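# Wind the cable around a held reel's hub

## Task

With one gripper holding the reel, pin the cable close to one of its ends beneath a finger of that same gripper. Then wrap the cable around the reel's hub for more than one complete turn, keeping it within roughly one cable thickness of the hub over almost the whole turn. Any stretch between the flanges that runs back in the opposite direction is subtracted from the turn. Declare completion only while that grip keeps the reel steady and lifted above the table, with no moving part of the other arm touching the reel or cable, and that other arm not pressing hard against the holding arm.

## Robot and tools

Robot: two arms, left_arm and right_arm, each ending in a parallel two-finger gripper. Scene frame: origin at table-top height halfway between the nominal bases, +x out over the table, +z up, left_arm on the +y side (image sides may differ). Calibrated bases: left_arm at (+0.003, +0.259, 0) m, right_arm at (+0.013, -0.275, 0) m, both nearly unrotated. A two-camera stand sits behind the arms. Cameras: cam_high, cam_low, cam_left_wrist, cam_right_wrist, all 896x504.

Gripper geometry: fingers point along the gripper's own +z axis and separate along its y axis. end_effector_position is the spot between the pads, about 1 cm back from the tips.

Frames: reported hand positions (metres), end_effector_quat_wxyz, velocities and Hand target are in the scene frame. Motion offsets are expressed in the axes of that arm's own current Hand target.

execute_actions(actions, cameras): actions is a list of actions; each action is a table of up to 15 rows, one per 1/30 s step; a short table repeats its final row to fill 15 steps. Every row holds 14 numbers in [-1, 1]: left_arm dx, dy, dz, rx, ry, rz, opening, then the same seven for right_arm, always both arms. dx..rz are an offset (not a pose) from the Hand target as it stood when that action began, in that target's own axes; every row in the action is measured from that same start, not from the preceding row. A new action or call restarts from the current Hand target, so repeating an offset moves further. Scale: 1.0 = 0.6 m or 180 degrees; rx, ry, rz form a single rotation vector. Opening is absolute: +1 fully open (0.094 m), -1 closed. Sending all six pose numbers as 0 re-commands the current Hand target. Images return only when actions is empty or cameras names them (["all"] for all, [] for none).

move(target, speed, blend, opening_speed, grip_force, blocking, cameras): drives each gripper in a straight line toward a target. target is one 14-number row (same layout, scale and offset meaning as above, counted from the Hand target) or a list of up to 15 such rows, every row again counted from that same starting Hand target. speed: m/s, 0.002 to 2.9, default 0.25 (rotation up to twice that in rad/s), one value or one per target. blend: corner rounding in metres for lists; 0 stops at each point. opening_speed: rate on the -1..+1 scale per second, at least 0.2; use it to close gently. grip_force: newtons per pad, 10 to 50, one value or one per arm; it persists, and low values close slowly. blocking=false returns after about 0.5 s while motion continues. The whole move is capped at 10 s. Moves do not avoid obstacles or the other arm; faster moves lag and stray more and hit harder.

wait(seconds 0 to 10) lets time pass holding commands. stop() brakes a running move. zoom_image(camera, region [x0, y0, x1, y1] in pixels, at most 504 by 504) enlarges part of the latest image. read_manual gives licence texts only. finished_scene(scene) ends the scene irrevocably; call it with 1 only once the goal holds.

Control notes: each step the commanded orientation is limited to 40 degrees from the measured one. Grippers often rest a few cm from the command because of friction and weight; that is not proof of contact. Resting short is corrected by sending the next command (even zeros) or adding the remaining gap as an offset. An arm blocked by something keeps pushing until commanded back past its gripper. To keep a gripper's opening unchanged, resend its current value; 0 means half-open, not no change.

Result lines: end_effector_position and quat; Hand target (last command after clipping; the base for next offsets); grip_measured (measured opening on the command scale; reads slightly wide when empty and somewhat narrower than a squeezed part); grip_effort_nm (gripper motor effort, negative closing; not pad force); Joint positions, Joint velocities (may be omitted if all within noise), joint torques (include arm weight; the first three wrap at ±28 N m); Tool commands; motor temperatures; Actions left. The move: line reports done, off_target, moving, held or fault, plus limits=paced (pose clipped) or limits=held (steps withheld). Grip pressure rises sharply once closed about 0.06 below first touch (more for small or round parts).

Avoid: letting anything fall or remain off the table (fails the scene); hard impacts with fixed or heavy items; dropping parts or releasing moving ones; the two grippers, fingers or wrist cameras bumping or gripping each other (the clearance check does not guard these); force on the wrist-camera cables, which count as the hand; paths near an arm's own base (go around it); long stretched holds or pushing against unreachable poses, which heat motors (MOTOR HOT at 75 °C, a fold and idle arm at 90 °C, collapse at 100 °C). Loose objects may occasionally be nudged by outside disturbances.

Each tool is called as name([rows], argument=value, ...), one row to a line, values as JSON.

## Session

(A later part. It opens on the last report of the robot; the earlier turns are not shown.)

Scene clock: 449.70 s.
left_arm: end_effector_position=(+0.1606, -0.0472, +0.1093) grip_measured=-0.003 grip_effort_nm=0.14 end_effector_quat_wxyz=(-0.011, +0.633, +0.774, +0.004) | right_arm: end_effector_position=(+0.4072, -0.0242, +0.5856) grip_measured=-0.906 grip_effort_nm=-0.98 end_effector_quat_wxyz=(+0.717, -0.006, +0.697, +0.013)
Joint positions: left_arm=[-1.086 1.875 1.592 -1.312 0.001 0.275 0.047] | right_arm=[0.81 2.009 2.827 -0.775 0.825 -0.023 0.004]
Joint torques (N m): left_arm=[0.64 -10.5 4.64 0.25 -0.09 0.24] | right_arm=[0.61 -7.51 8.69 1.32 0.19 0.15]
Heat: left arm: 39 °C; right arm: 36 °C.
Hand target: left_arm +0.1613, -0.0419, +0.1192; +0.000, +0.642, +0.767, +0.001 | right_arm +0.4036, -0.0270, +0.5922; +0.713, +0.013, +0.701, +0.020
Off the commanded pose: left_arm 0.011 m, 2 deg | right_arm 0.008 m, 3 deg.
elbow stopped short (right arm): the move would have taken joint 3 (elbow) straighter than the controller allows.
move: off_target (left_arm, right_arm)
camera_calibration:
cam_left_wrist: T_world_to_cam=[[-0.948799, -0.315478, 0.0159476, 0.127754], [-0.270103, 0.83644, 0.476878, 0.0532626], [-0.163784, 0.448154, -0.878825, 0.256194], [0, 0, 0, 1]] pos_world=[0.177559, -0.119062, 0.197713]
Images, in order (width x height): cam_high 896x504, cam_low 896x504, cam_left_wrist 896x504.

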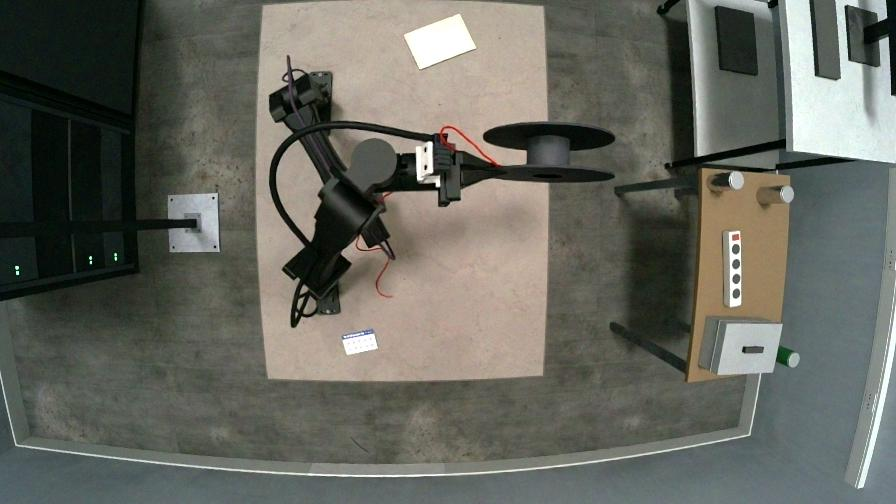

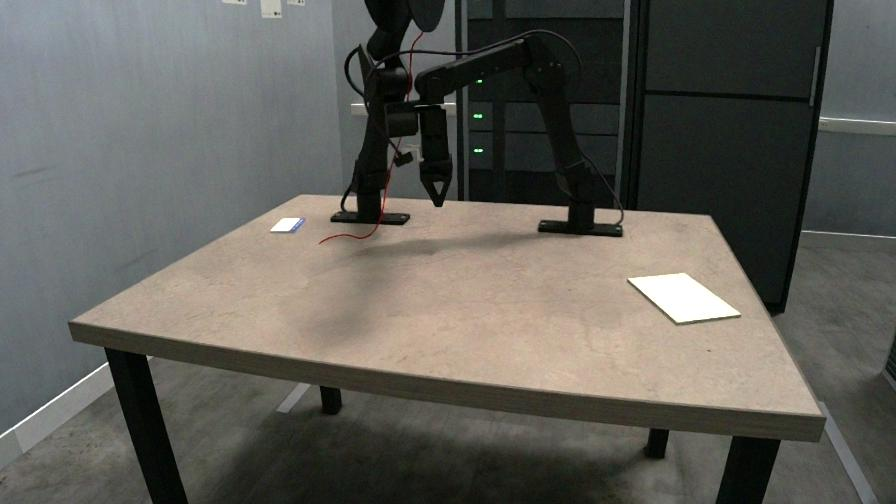

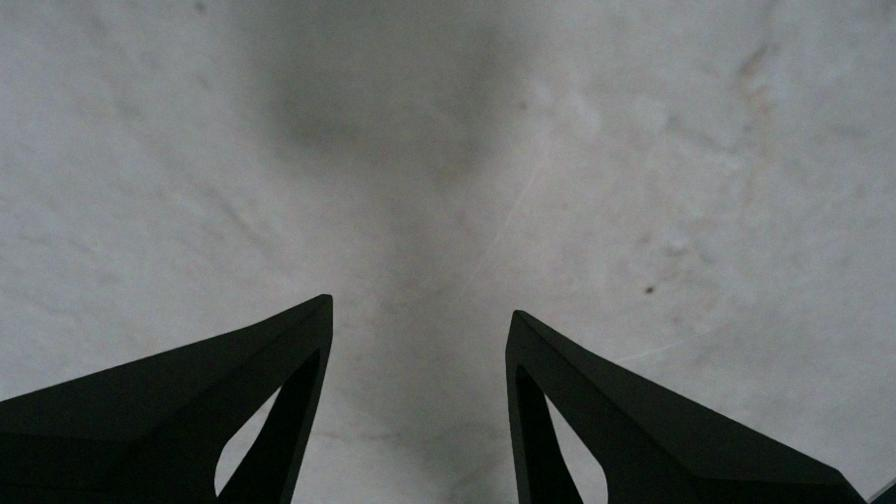

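move(target=[0.3,0.0,-0.1,0,0,0,0,0.1,-0.5,0.1,0,0,0,-1], speed=0.12, cameras=["cam_high","cam_low","cam_left_wrist"])

Scene clock: 468.73 s.
left_arm: end_effector_position=(+0.1330, +0.1293, +0.1791) grip_measured=-0.003 grip_effort_nm=0.14 end_effector_quat_wxyz=(+0.007, +0.637, +0.771, -0.001) | right_arm: end_effector_position=(+0.4656, -0.3276, +0.4755) grip_measured=-0.906 grip_effort_nm=-0.98 end_effector_quat_wxyz=(+0.651, +0.026, +0.758, +0.012)
Joint positions: left_arm=[-0.777 1.248 1.251 -1.56 0.001 0.592 0.047] | right_arm=[-0.225 1.473 1.785 -0.465 -0.164 0.028 0.004]
Joint torques (N m): left_arm=[0.58 -3.67 4.56 0.26 -0.08 0.14] | right_arm=[-0.16 -7.56 7.27 3.15 -0.24 0.1]
Heat: left arm: 40 °C; right arm: 36 °C.
Hand target: left_arm +0.1296, +0.1352, +0.1794; +0.000, +0.642, +0.767, +0.001 | right_arm +0.4674, -0.3233, +0.5193; +0.713, +0.013, +0.701, +0.020
Off the commanded pose: left_arm 0.007 m, 1 deg | right_arm 0.044 m, 10 deg.
joint sent to its limit (left arm) — joint 4 (wrist pitch), lower limit. The joint targets still meet the commanded pose.
move: off_target (right_arm)
camera_calibration:
cam_left_wrist: T_world_to_cam=[[-0.951707, -0.306949, 0.00602559, 0.15717], [-0.272295, 0.853001, 0.445248, -0.13136], [-0.141808, 0.422105, -0.895387, 0.237323], [0, 0, 0, 1]] pos_world=[0.147466, 0.060118, 0.270037]
Images, in order (width x height): cam_high 896x504, cam_low 896x504, cam_left_wrist 896x504.

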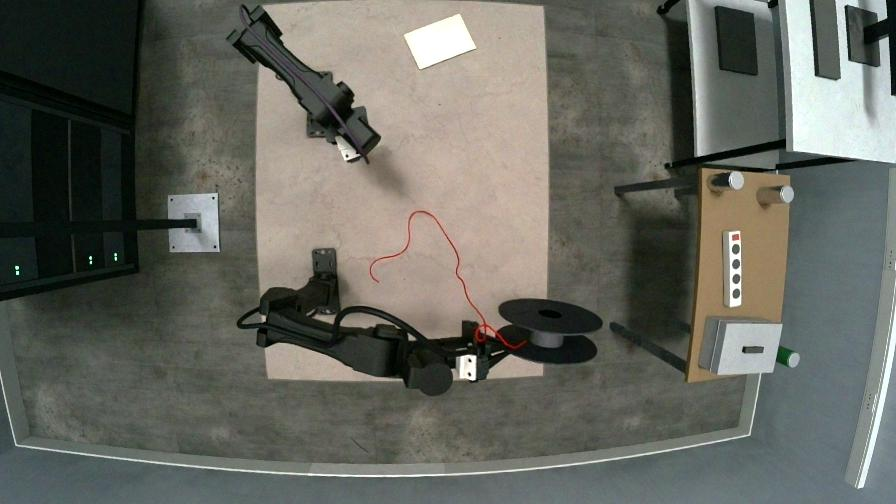

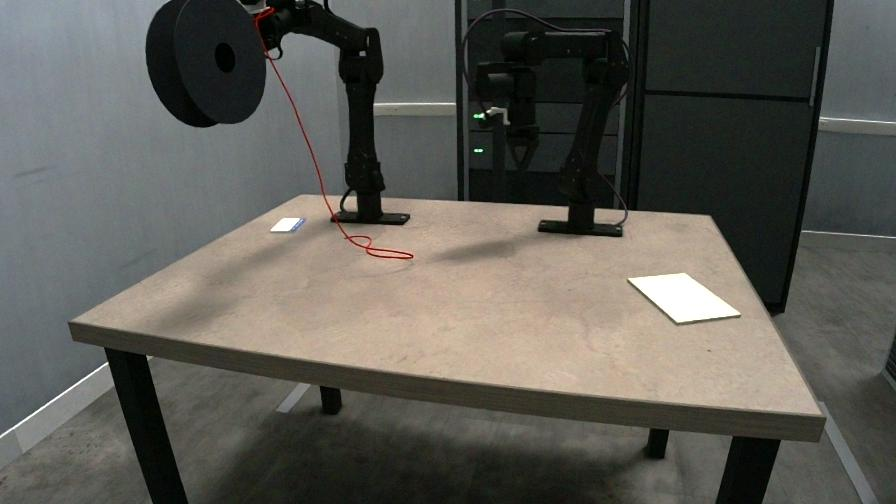

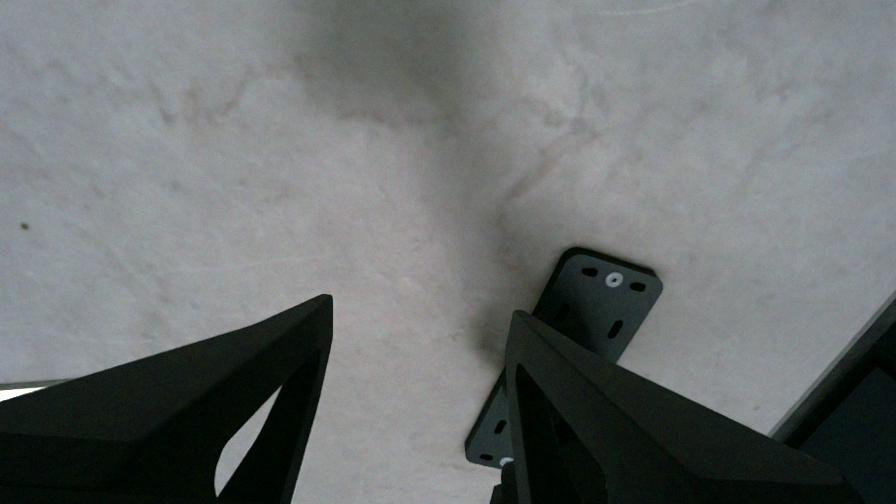

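execute_actions(actions=[])

Scene clock: 482.60 s.
left_arm: end_effector_position=(+0.1330, +0.1293, +0.1791) grip_measured=-0.003 grip_effort_nm=0.14 end_effector_quat_wxyz=(+0.007, +0.637, +0.771, -0.001) | right_arm: end_effector_position=(+0.4656, -0.3276, +0.4755) grip_measured=-0.906 grip_effort_nm=-0.98 end_effector_quat_wxyz=(+0.651, +0.026, +0.758, +0.012)
Joint positions: left_arm=[-0.777 1.248 1.251 -1.56 0.001 0.594 0.047] | right_arm=[-0.225 1.473 1.785 -0.465 -0.164 0.028 0.004]
Joint velocities: within noise
Joint torques (N m): left_arm=[0.61 -3.69 4.56 0.26 -0.09 0.15] | right_arm=[-0.28 -7.49 7.45 3.18 -0.21 0.08]
Motor temperatures (°C): left_arm=[25 38 36 28 29 29 31] | right_arm=[28 32 36 37 27 26 30]
Heat: left arm: 38 °C; right arm: 37 °C.
Hand target: left_arm +0.1296, +0.1352, +0.1794; +0.000, +0.642, +0.767, +0.001 | right_arm +0.4674, -0.3233, +0.5193; +0.713, +0.013, +0.701, +0.020
Tool commands: left_gripper/opening=+0.0 right_gripper/opening=-1.0
Off the commanded pose: left_arm 0.007 m, 1 deg | right_arm 0.044 m, 10 deg.
camera_calibration:
cam_left_wrist: T_world_to_cam=[[-0.952179, -0.305482, 0.00596764, 0.157071], [-0.271007, 0.853421, 0.445227, -0.131597], [-0.141101, 0.422318, -0.895398, 0.237194], [0, 0, 0, 1]] pos_world=[0.147364, 0.0601187, 0.270037]
cam_right_wrist: T_world_to_cam=[[-0.0270949, -0.997353, 0.0674716, -0.353363], [-0.592201, -0.0383622, -0.804877, 0.665374], [0.805335, -0.0617648, -0.589594, 0.000278786], [0, 0, 0, 1]] pos_world=[0.384236, -0.326885, 0.55955]

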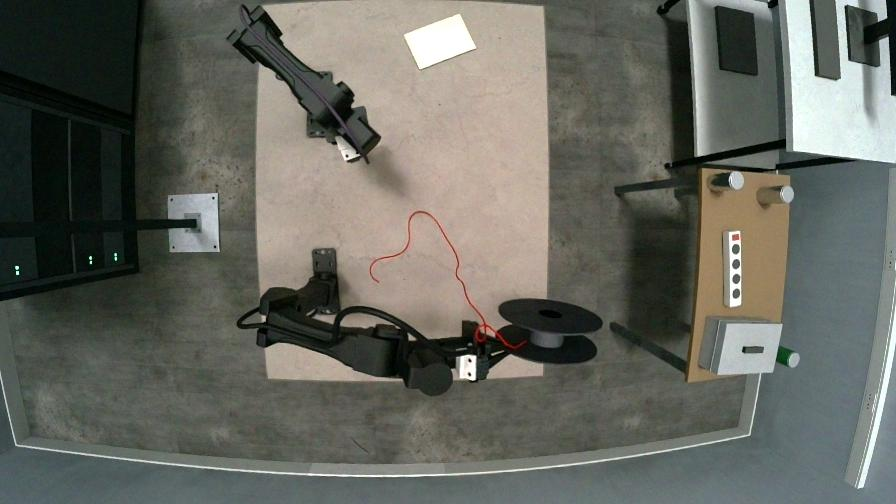

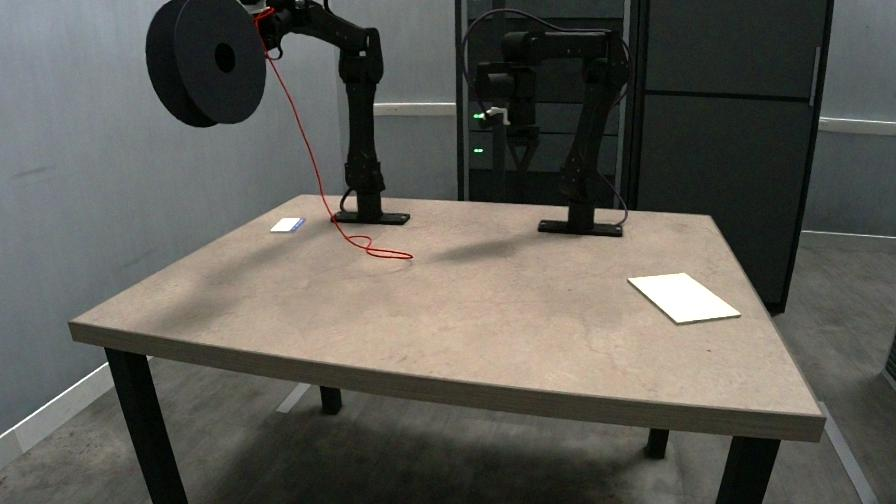

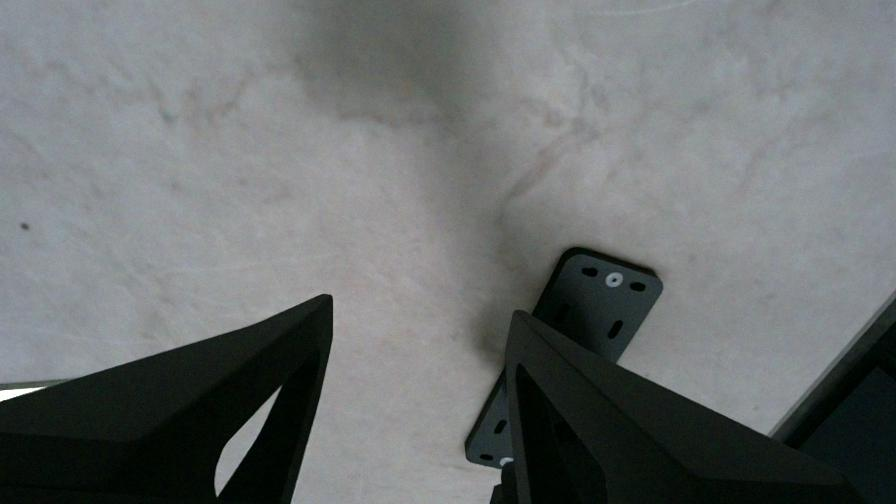

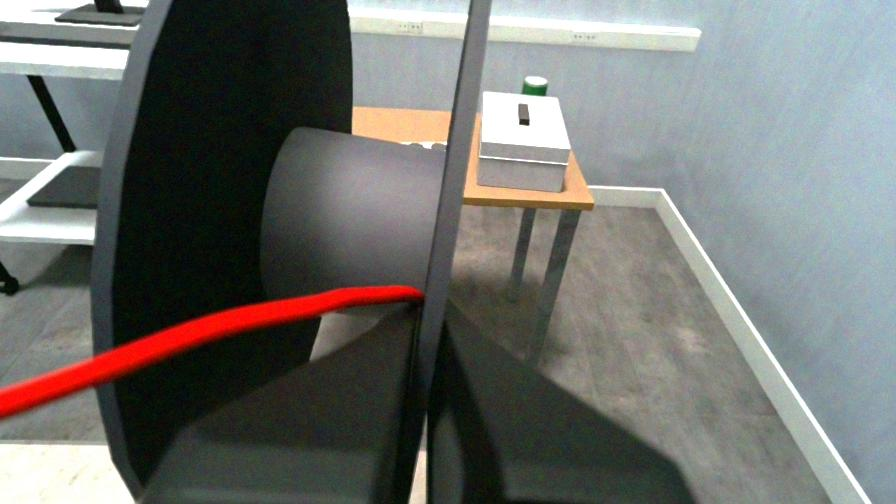

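zoom_image(camera="cam_high", region=[430, 280, 610, 380])

zoom_image(camera="cam_low", region=[200, 0, 340, 80])

Scaled by 2.800 from the camera's 896x504 image, which has a finer 1280x720 frame.

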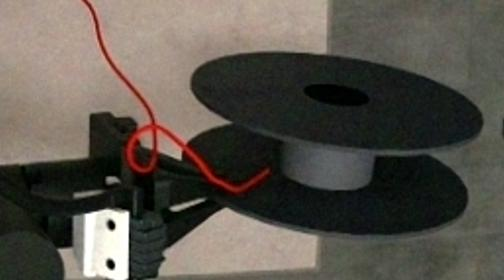

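Scaled by 3.600 from the camera's 896x504 image, which has a finer 1280x720 frame.

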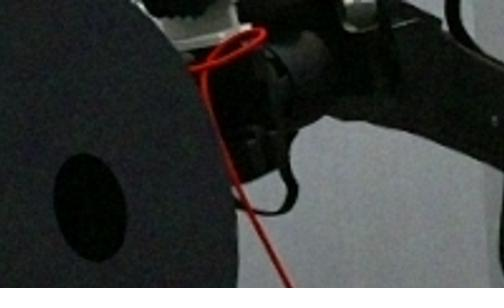

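move(target=[-0.486,0.165,0.133,0,0,0,0.0,0,0,0,0,0,0,-1], cameras=["cam_high","cam_left_wrist"])

Scene clock: 492.90 s.
left_arm: end_effector_position=(+0.2780, -0.1298, +0.0928) grip_measured=-0.003 grip_effort_nm=0.14 end_effector_quat_wxyz=(+0.009, +0.650, +0.760, -0.003) | right_arm: end_effector_position=(+0.4656, -0.3276, +0.4759) grip_measured=-0.906 grip_effort_nm=-0.98 end_effector_quat_wxyz=(+0.652, +0.026, +0.758, +0.012)
Joint positions: left_arm=[-0.945 2.477 2.485 -1.56 0.002 0.459 0.047] | right_arm=[-0.225 1.473 1.785 -0.464 -0.164 0.028 0.004]
Joint torques (N m): left_arm=[-0.49 -10.91 8.76 0.26 -0.08 -0.22] | right_arm=[-0.18 -7.54 7.35 3.12 -0.23 0.11]
Heat: left arm: 37 °C; right arm: 39 °C.
Hand target: left_arm +0.2786, -0.1342, +0.0994; +0.000, +0.642, +0.767, +0.001 | right_arm +0.4674, -0.3233, +0.5193; +0.713, +0.013, +0.701, +0.020
Off the commanded pose: left_arm 0.008 m, 2 deg | right_arm 0.044 m, 10 deg.
joint sent to its limit (left arm) — joint 4 (wrist pitch), lower limit. The joint targets still meet the commanded pose.
move: off_target (right_arm)
camera_calibration:
cam_left_wrist: T_world_to_cam=[[-0.961705, -0.273977, 0.00771449, 0.223113], [-0.242718, 0.86438, 0.440381, 0.16127], [-0.127323, 0.421645, -0.897778, 0.286022], [0, 0, 0, 1]] pos_world=[0.290129, -0.198871, 0.184043]
Images, in order (width x height): cam_high 896x504, cam_left_wrist 896x504.

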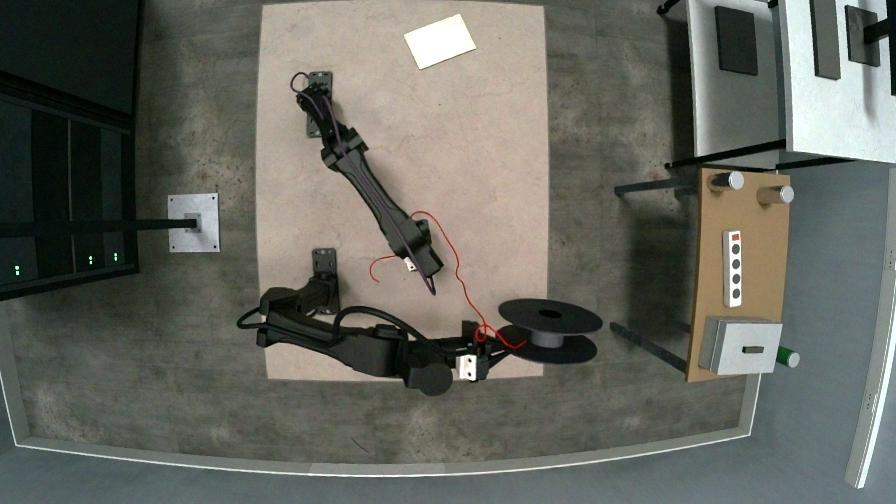

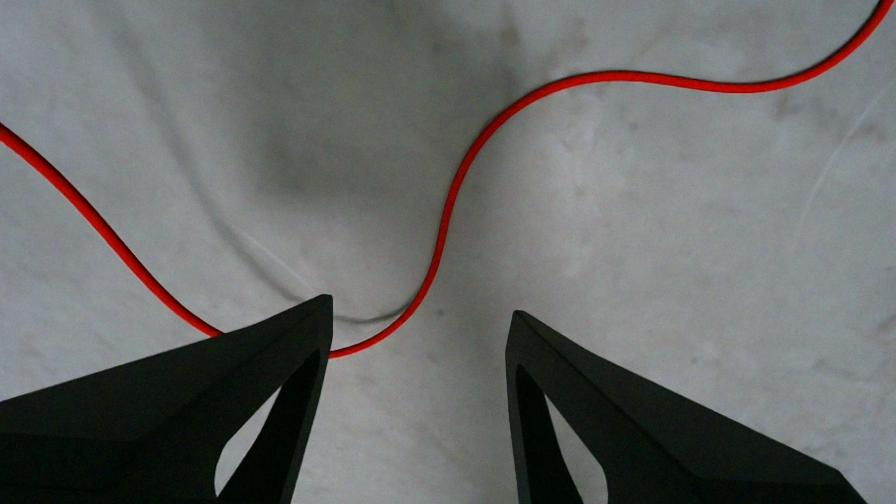

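move([
  [0.002,-0.013,0.1217,0,0,0,0.0,0,0,0,0,0,0,-1],
  [0.002,-0.013,0.1217,0,0,0,-1,0,0,0,0,0,0,-1],
], speed=0.12, cameras=["cam_left_wrist"])

Scene clock: 499.00 s.
left_arm: end_effector_position=(+0.2705, -0.1288, +0.0227) grip_measured=-0.964 grip_effort_nm=-1.03 end_effector_quat_wxyz=(-0.016, +0.649, +0.761, +0.003) | right_arm: end_effector_position=(+0.4656, -0.3276, +0.4759) grip_measured=-0.906 grip_effort_nm=-0.98 end_effector_quat_wxyz=(+0.652, +0.026, +0.758, +0.012)
Joint positions: left_arm=[-0.957 2.477 2.204 -1.33 0.002 0.445 0.002] | right_arm=[-0.225 1.473 1.785 -0.464 -0.164 0.028 0.004]
Joint torques (N m): left_arm=[-0.64 -12.62 4.23 0.55 -0.07 -0.21] | right_arm=[-0.13 -7.41 7.2 3.15 -0.26 0.08]
Heat: left arm: 37 °C; right arm: 40 °C.
Hand target: left_arm +0.2706, -0.1344, +0.0263; +0.000, +0.642, +0.767, +0.001 | right_arm +0.4674, -0.3233, +0.5193; +0.713, +0.013, +0.701, +0.020
Off the commanded pose: left_arm 0.007 m, 2 deg | right_arm 0.044 m, 10 deg.
move: off_target (right_arm); target 2's new opening was sent with left_arm's hand 0.009 m and 3 deg from that target
camera_calibration:
cam_left_wrist: T_world_to_cam=[[-0.960714, -0.276496, 0.0240719, 0.215712], [-0.23101, 0.844703, 0.482816, 0.182744], [-0.15383, 0.458287, -0.875391, 0.233082], [0, 0, 0, 1]] pos_world=[0.285309, -0.201539, 0.110613]
Images, in order (width x height): cam_left_wrist 896x504.

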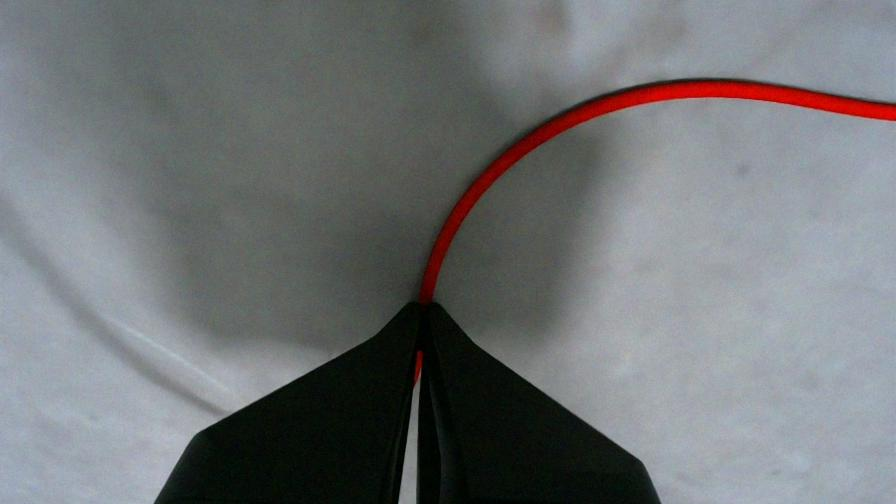

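move([
  [0.135,0.039,-0.29,0,0,-0.2,-1,0,0,0,0,0,0,-1],
  [0.429,0.294,-0.623,0,0,-0.444,-1,0,0,0,0,0,0,-1],
], blend=[0.04,0], cameras=["all"])

Scene clock: 510.33 s.
left_arm: end_effector_position=(+0.3986, +0.1472, +0.3987) grip_measured=-0.964 grip_effort_nm=-1.04 end_effector_quat_wxyz=(+0.356, +0.007, +0.929, -0.103) | right_arm: end_effector_position=(+0.4656, -0.3276, +0.4759) grip_measured=-0.906 grip_effort_nm=-0.98 end_effector_quat_wxyz=(+0.652, +0.026, +0.758, +0.012)
Joint positions: left_arm=[-0.263 1.878 2.624 -1.557 0.01 -0.262 0.002] | right_arm=[-0.225 1.473 1.785 -0.464 -0.164 0.028 0.004]
Joint torques (N m): left_arm=[0.02 -5.5 6.39 1.34 -0.07 -0.11] | right_arm=[-0.23 -7.47 7.25 3.11 -0.22 0.14]
Heat: left arm: 38 °C; right arm: 41 °C.
Hand target: left_arm +0.3987, +0.1498, +0.4006; +0.032, +0.000, +0.999, -0.009 | right_arm +0.4674, -0.3233, +0.5193; +0.713, +0.013, +0.701, +0.020
Off the commanded pose: left_arm 0.003 m, 44 deg; orientation clipped | right_arm 0.044 m, 10 deg.
joint sent to its limit (left arm) — joint 4 (wrist pitch), lower limit. The joint targets are off in orientation, not in position.
move: off_target (left_arm, right_arm); limits=paced
camera_calibration:
cam_left_wrist: T_world_to_cam=[[-0.0029642, -0.962069, 0.272791, 0.0260191], [-0.969739, -0.0638304, -0.235652, 0.512356], [0.244126, -0.265235, -0.932766, 0.426219], [0, 0, 0, 1]] pos_world=[0.392878, 0.170784, 0.511203]
cam_right_wrist: T_world_to_cam=[[-0.0271062, -0.997335, 0.0677331, -0.353412], [-0.590937, -0.0386637, -0.805791, 0.665463], [0.806263, -0.0618679, -0.588314, -0.00070464], [0, 0, 0, 1]] pos_world=[0.384235, -0.326785, 0.559747]

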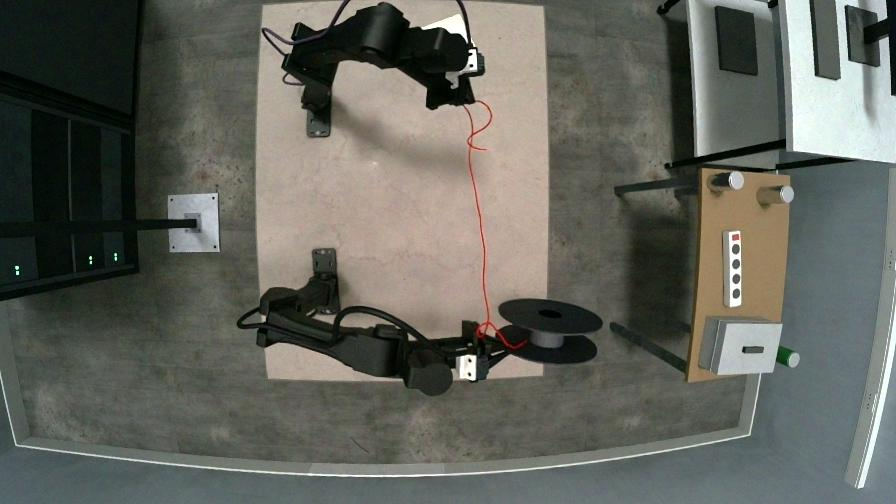

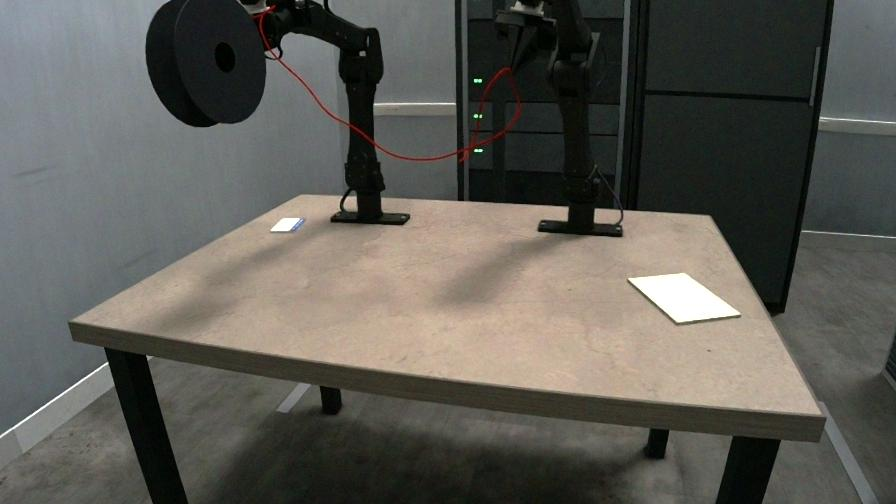

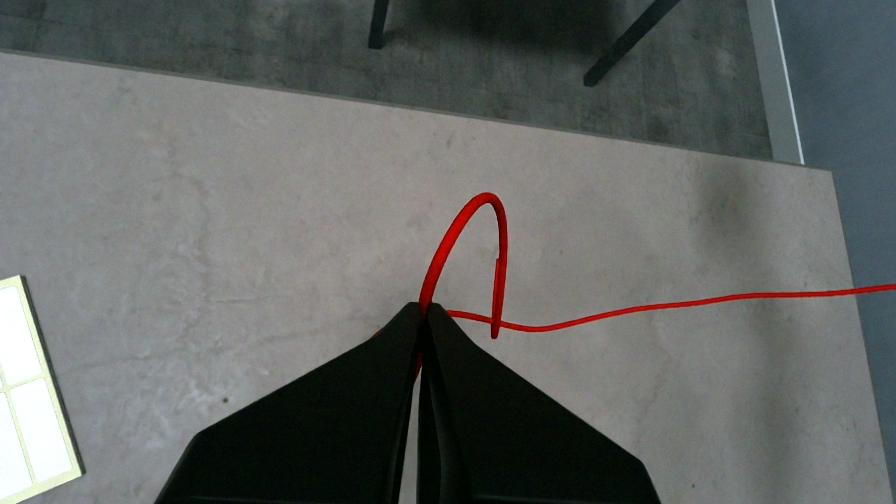

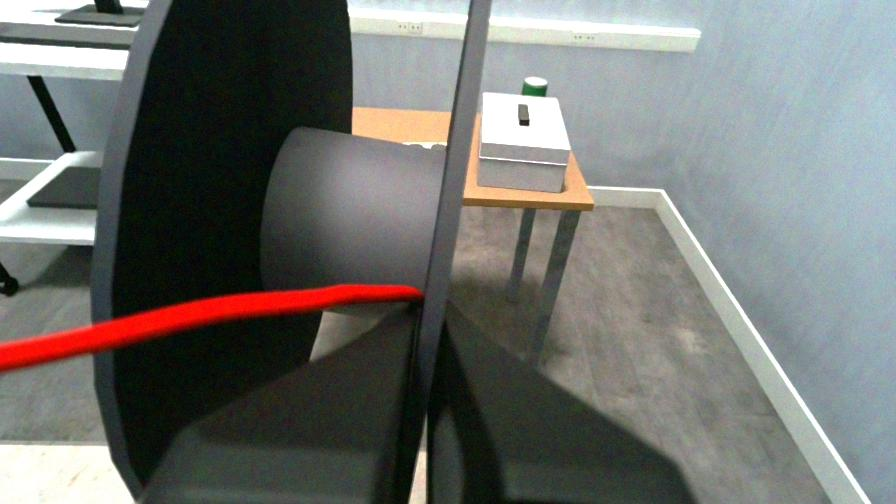

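move(target=[-0.037,0.15,-0.25,0,0,0,-1,0.467,-0.228,-0.062,0,0,-0.28,-1], speed=0.15, cameras=["all"])

Scene clock: 522.23 s.
left_arm: end_effector_position=(+0.4169, +0.2396, +0.5123) grip_measured=-0.964 grip_effort_nm=-1.03 end_effector_quat_wxyz=(+0.552, -0.022, +0.831, -0.066) | right_arm: end_effector_position=(+0.4338, -0.4484, +0.2077) grip_measured=-0.906 grip_effort_nm=-0.98 end_effector_quat_wxyz=(+0.622, -0.274, +0.686, -0.261)
Joint positions: left_arm=[-0.011 1.865 2.844 -1.371 0.065 -0.119 0.002] | right_arm=[-0.661 1.582 0.702 0.769 -0.598 -0.84 0.004]
Joint torques (N m): left_arm=[0.61 -7.42 5.61 2.51 0.07 0.15] | right_arm=[-0.34 -5.53 7.2 2.85 -0.27 0.05]
Motor temperatures (°C): left_arm=[25 37 36 30 29 29 32] | right_arm=[28 32 36 42 27 26 30]
Heat: left arm: 37 °C; right arm: 42 °C.
Hand target: left_arm +0.4113, +0.2423, +0.5501; +0.240, -0.009, +0.970, -0.030 | right_arm +0.4360, -0.4471, +0.2324; +0.653, -0.286, +0.640, -0.286
Off the commanded pose: left_arm 0.038 m, 64 deg; orientation clipped | right_arm 0.025 m, 7 deg.
elbow stopped short (left arm): the move would have taken joint 3 (elbow) straighter than the controller allows.
move: off_target (left_arm, right_arm); limits=paced
camera_calibration:
cam_left_wrist: T_world_to_cam=[[0.00118797, -0.968439, 0.249247, 0.0958392], [-0.768094, -0.160486, -0.6199, 0.69862], [0.640336, -0.190709, -0.744043, 0.272556], [0, 0, 0, 1]] pos_world=[0.361965, 0.256912, 0.61198]
cam_right_wrist: T_world_to_cam=[[0.0397569, -0.625232, 0.779426, -0.466567], [-0.52344, -0.677478, -0.516753, 0.0501508], [0.851135, -0.387438, -0.354206, -0.354302], [0, 0, 0, 1]] pos_world=[0.346359, -0.395007, 0.264075]

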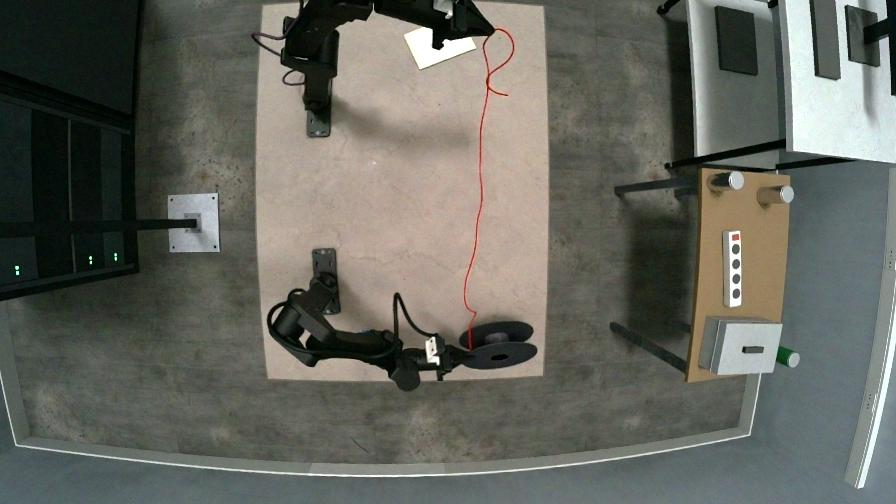

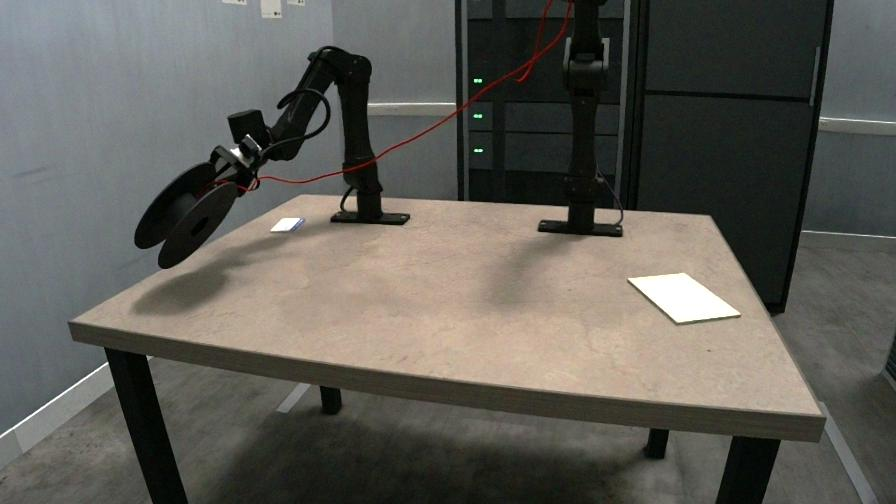

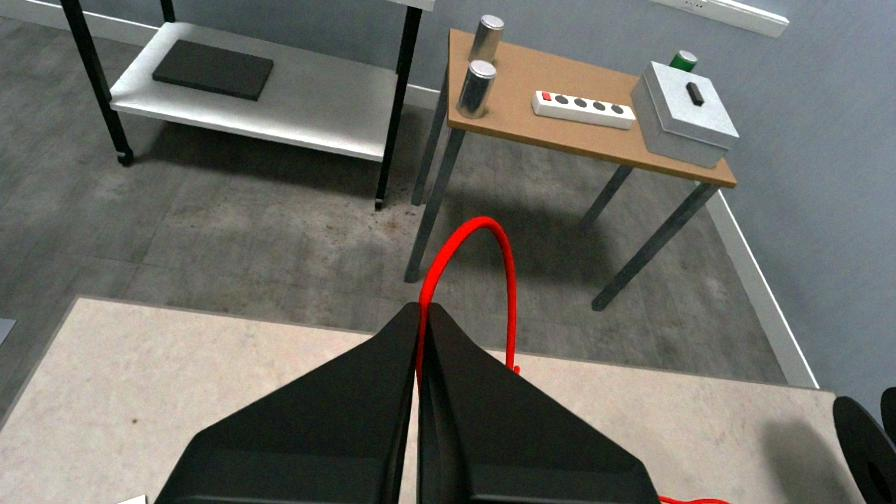

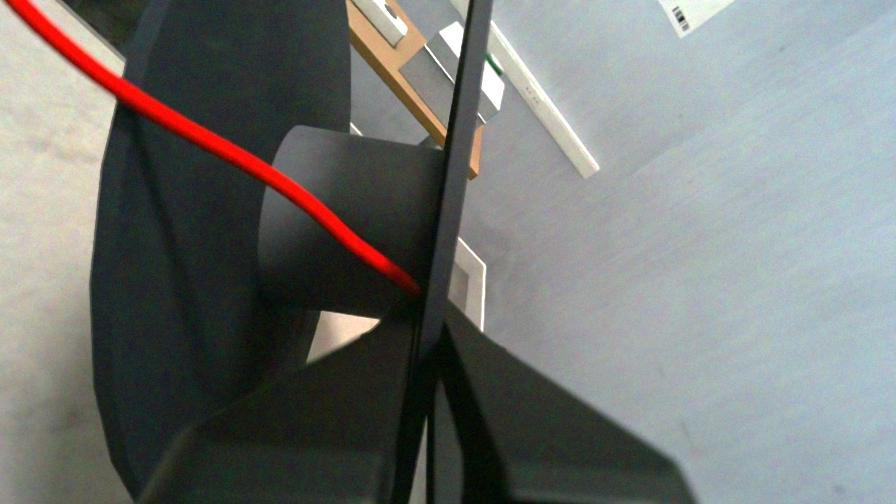

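move(target=[-0.22,0.305,0.188,0,0,0,-1,-0.451,0.118,-0.177,-0.349,-0.15,0.237,-1], speed=0.15, cameras=["all"])

Scene clock: 538.43 s.
left_arm: end_effector_position=(+0.5753, +0.4158, +0.4771) grip_measured=-0.964 grip_effort_nm=-1.03 end_effector_quat_wxyz=(+0.651, -0.058, +0.757, +0.008) | right_arm: end_effector_position=(+0.3413, -0.2087, +0.3279) grip_measured=-0.906 grip_effort_nm=-0.98 end_effector_quat_wxyz=(+0.566, -0.347, +0.635, +0.395)
Joint positions: left_arm=[0.35 2.236 2.844 -0.764 0.248 -0.024 0.002] | right_arm=[-0.411 1.306 1.047 -0.217 -1.467 -0.365 0.004]
Joint torques (N m): left_arm=[0.62 -8.76 7.39 2.58 -0.1 0.13] | right_arm=[0.58 -8.18 10.7 1.57 -0.88 0.04]
Motor temperatures (°C): left_arm=[25 37 37 35 29 29 32] | right_arm=[28 32 37 40 27 26 30]
Heat: left arm: 37 °C; right arm: 40 °C.
Hand target: left_arm +0.5802, +0.4228, +0.5002; +0.359, -0.021, +0.933, -0.021 | right_arm +0.3255, -0.2002, +0.3603; +0.590, -0.391, +0.589, +0.391
Off the commanded pose: left_arm 0.025 m, 54 deg; orientation clipped | right_arm 0.037 m, 8 deg.
elbow stopped short (left arm): the move would have taken joint 3 (elbow) straighter than the controller allows.
move: off_target (left_arm, right_arm); limits=paced
camera_calibration:
cam_left_wrist: T_world_to_cam=[[0.103487, -0.977587, 0.183341, 0.251481], [-0.567412, -0.209418, -0.796359, 0.815838], [0.816905, -0.021617, -0.576367, -0.0734117], [0, 0, 0, 1]] pos_world=[0.496862, 0.415109, 0.561281]
cam_right_wrist: T_world_to_cam=[[0.885979, -0.463603, 0.010646, -0.409804], [-0.225748, -0.451248, -0.863373, 0.28552], [0.405067, 0.762527, -0.504454, 0.301352], [0, 0, 0, 1]] pos_world=[0.305466, -0.290935, 0.402891]

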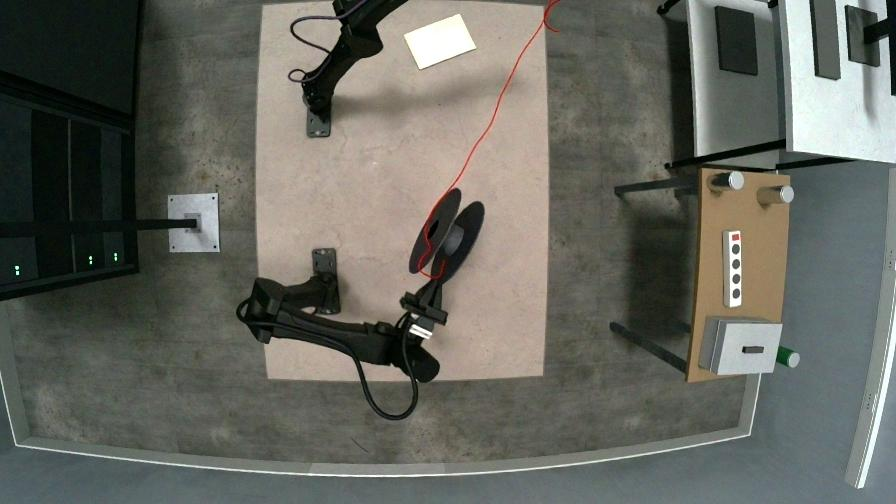

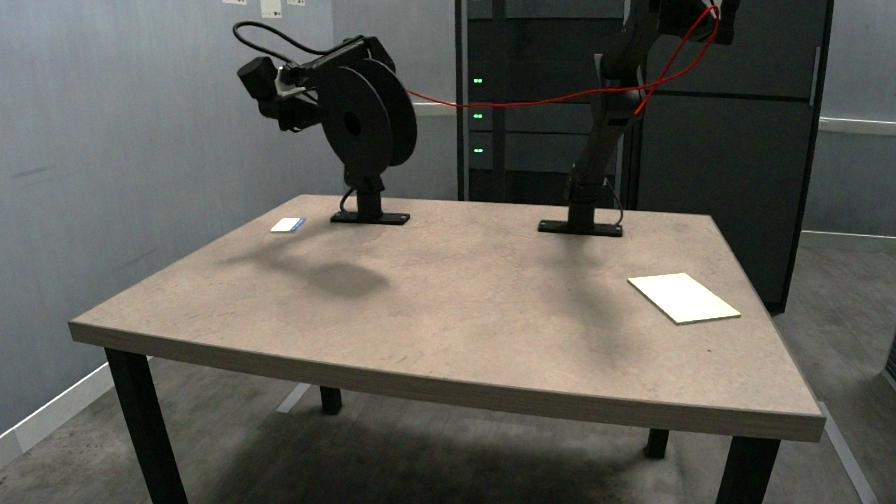

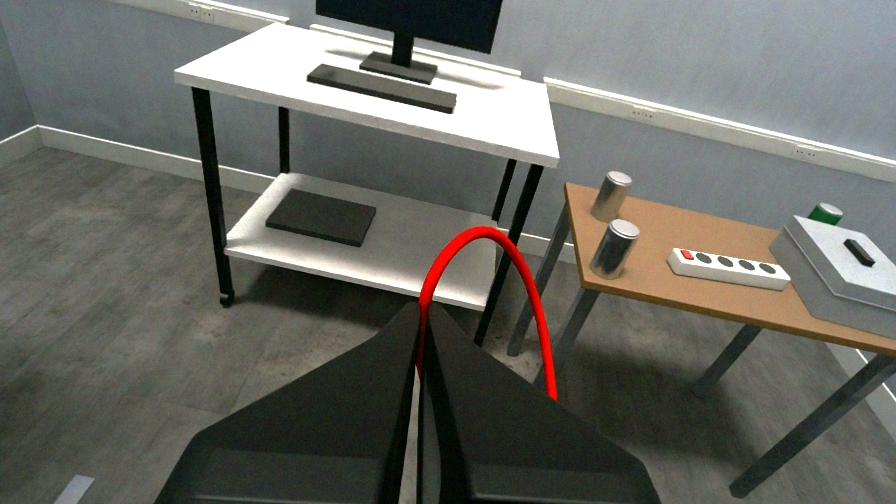

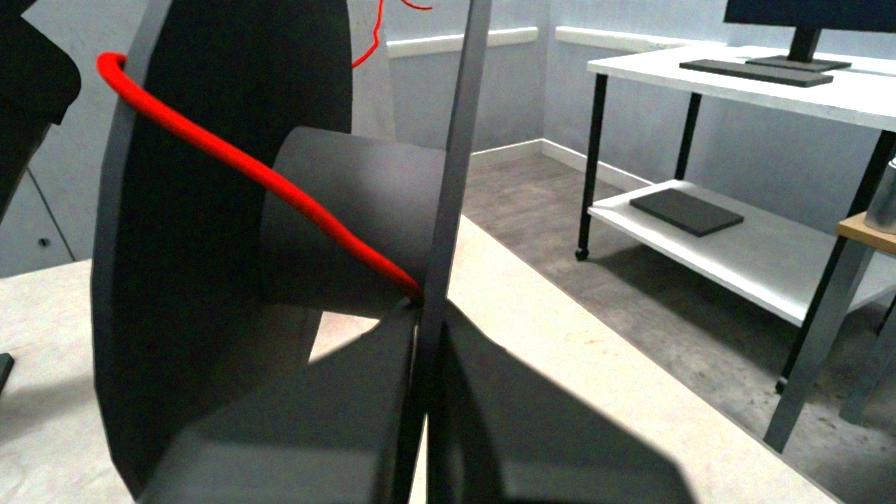

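move(target=[-0.142,0.12,-0.016,0,0,0,-1,0,0,0,0,0,0,-1], speed=0.15, cameras=["all"])

Scene clock: 549.20 s.
left_arm: end_effector_position=(+0.6219, +0.4643, +0.5343) grip_measured=-0.964 grip_effort_nm=-1.03 end_effector_quat_wxyz=(+0.825, -0.056, +0.560, +0.047) | right_arm: end_effector_position=(+0.3407, -0.2056, +0.3279) grip_measured=-0.906 grip_effort_nm=-0.98 end_effector_quat_wxyz=(+0.560, -0.344, +0.637, +0.403)
Joint positions: left_arm=[0.384 2.437 2.844 -0.023 0.202 -0.124 0.002] | right_arm=[-0.402 1.306 1.047 -0.217 -1.467 -0.346 0.004]
Joint torques (N m): left_arm=[1.32 -9.55 7.94 2.24 -1.03 -0.06] | right_arm=[-0.31 -8.16 10.45 1.56 -0.86 0.01]
Heat: left arm: 37 °C; right arm: 39 °C.
Hand target: left_arm +0.6350, +0.4996, +0.5605; +0.589, -0.038, +0.807, +0.011 | right_arm +0.3255, -0.2001, +0.3603; +0.590, -0.391, +0.589, +0.391
Off the commanded pose: left_arm 0.046 m, 70 deg; orientation clipped | right_arm 0.036 m, 8 deg.
elbow stopped short (left arm): the move would have taken joint 3 (elbow) straighter than the controller allows.
move: off_target (left_arm, right_arm); limits=paced
camera_calibration:
cam_left_wrist: T_world_to_cam=[[0.0834992, -0.985378, 0.148519, 0.318232], [-0.0790448, -0.155119, -0.984728, 0.669762], [0.993368, 0.0704844, -0.0908413, -0.489415], [0, 0, 0, 1]] pos_world=[0.512539, 0.451968, 0.567811]
cam_right_wrist: T_world_to_cam=[[0.889964, -0.455965, -0.00769994, -0.401501], [-0.236147, -0.446343, -0.863141, 0.291196], [0.390125, 0.769983, -0.504904, 0.306034], [0, 0, 0, 1]] pos_world=[0.306695, -0.288738, 0.40277]

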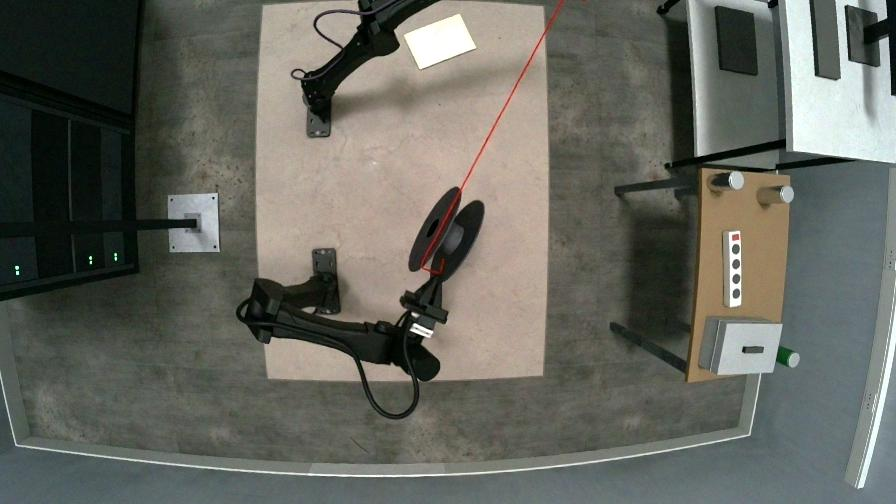

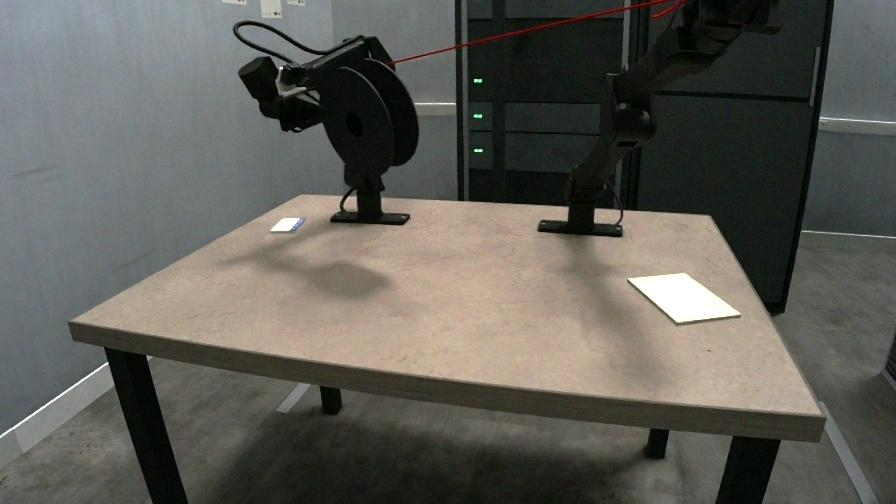

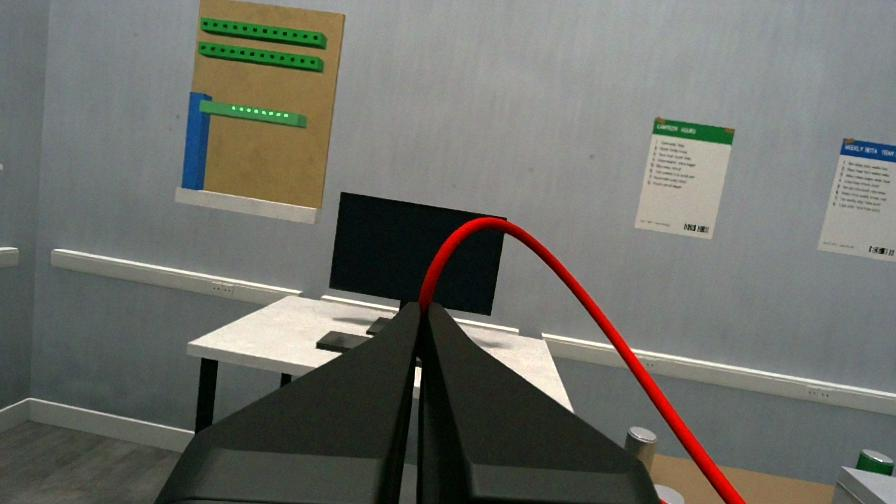

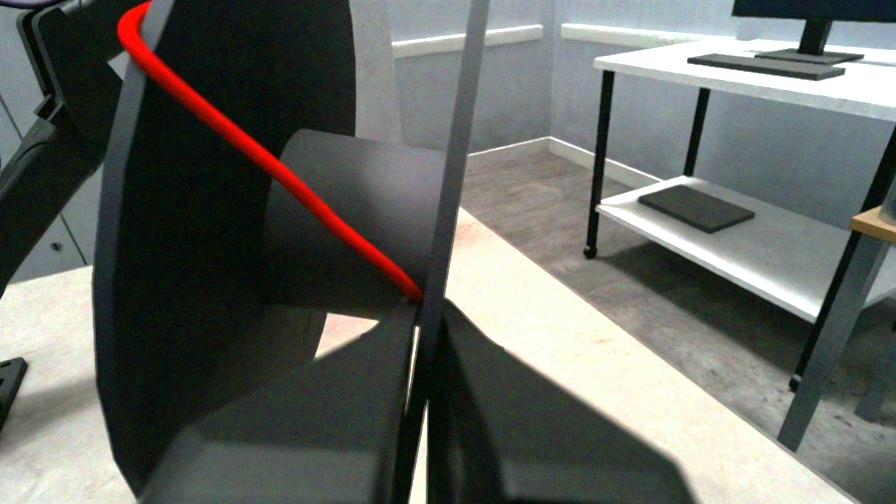

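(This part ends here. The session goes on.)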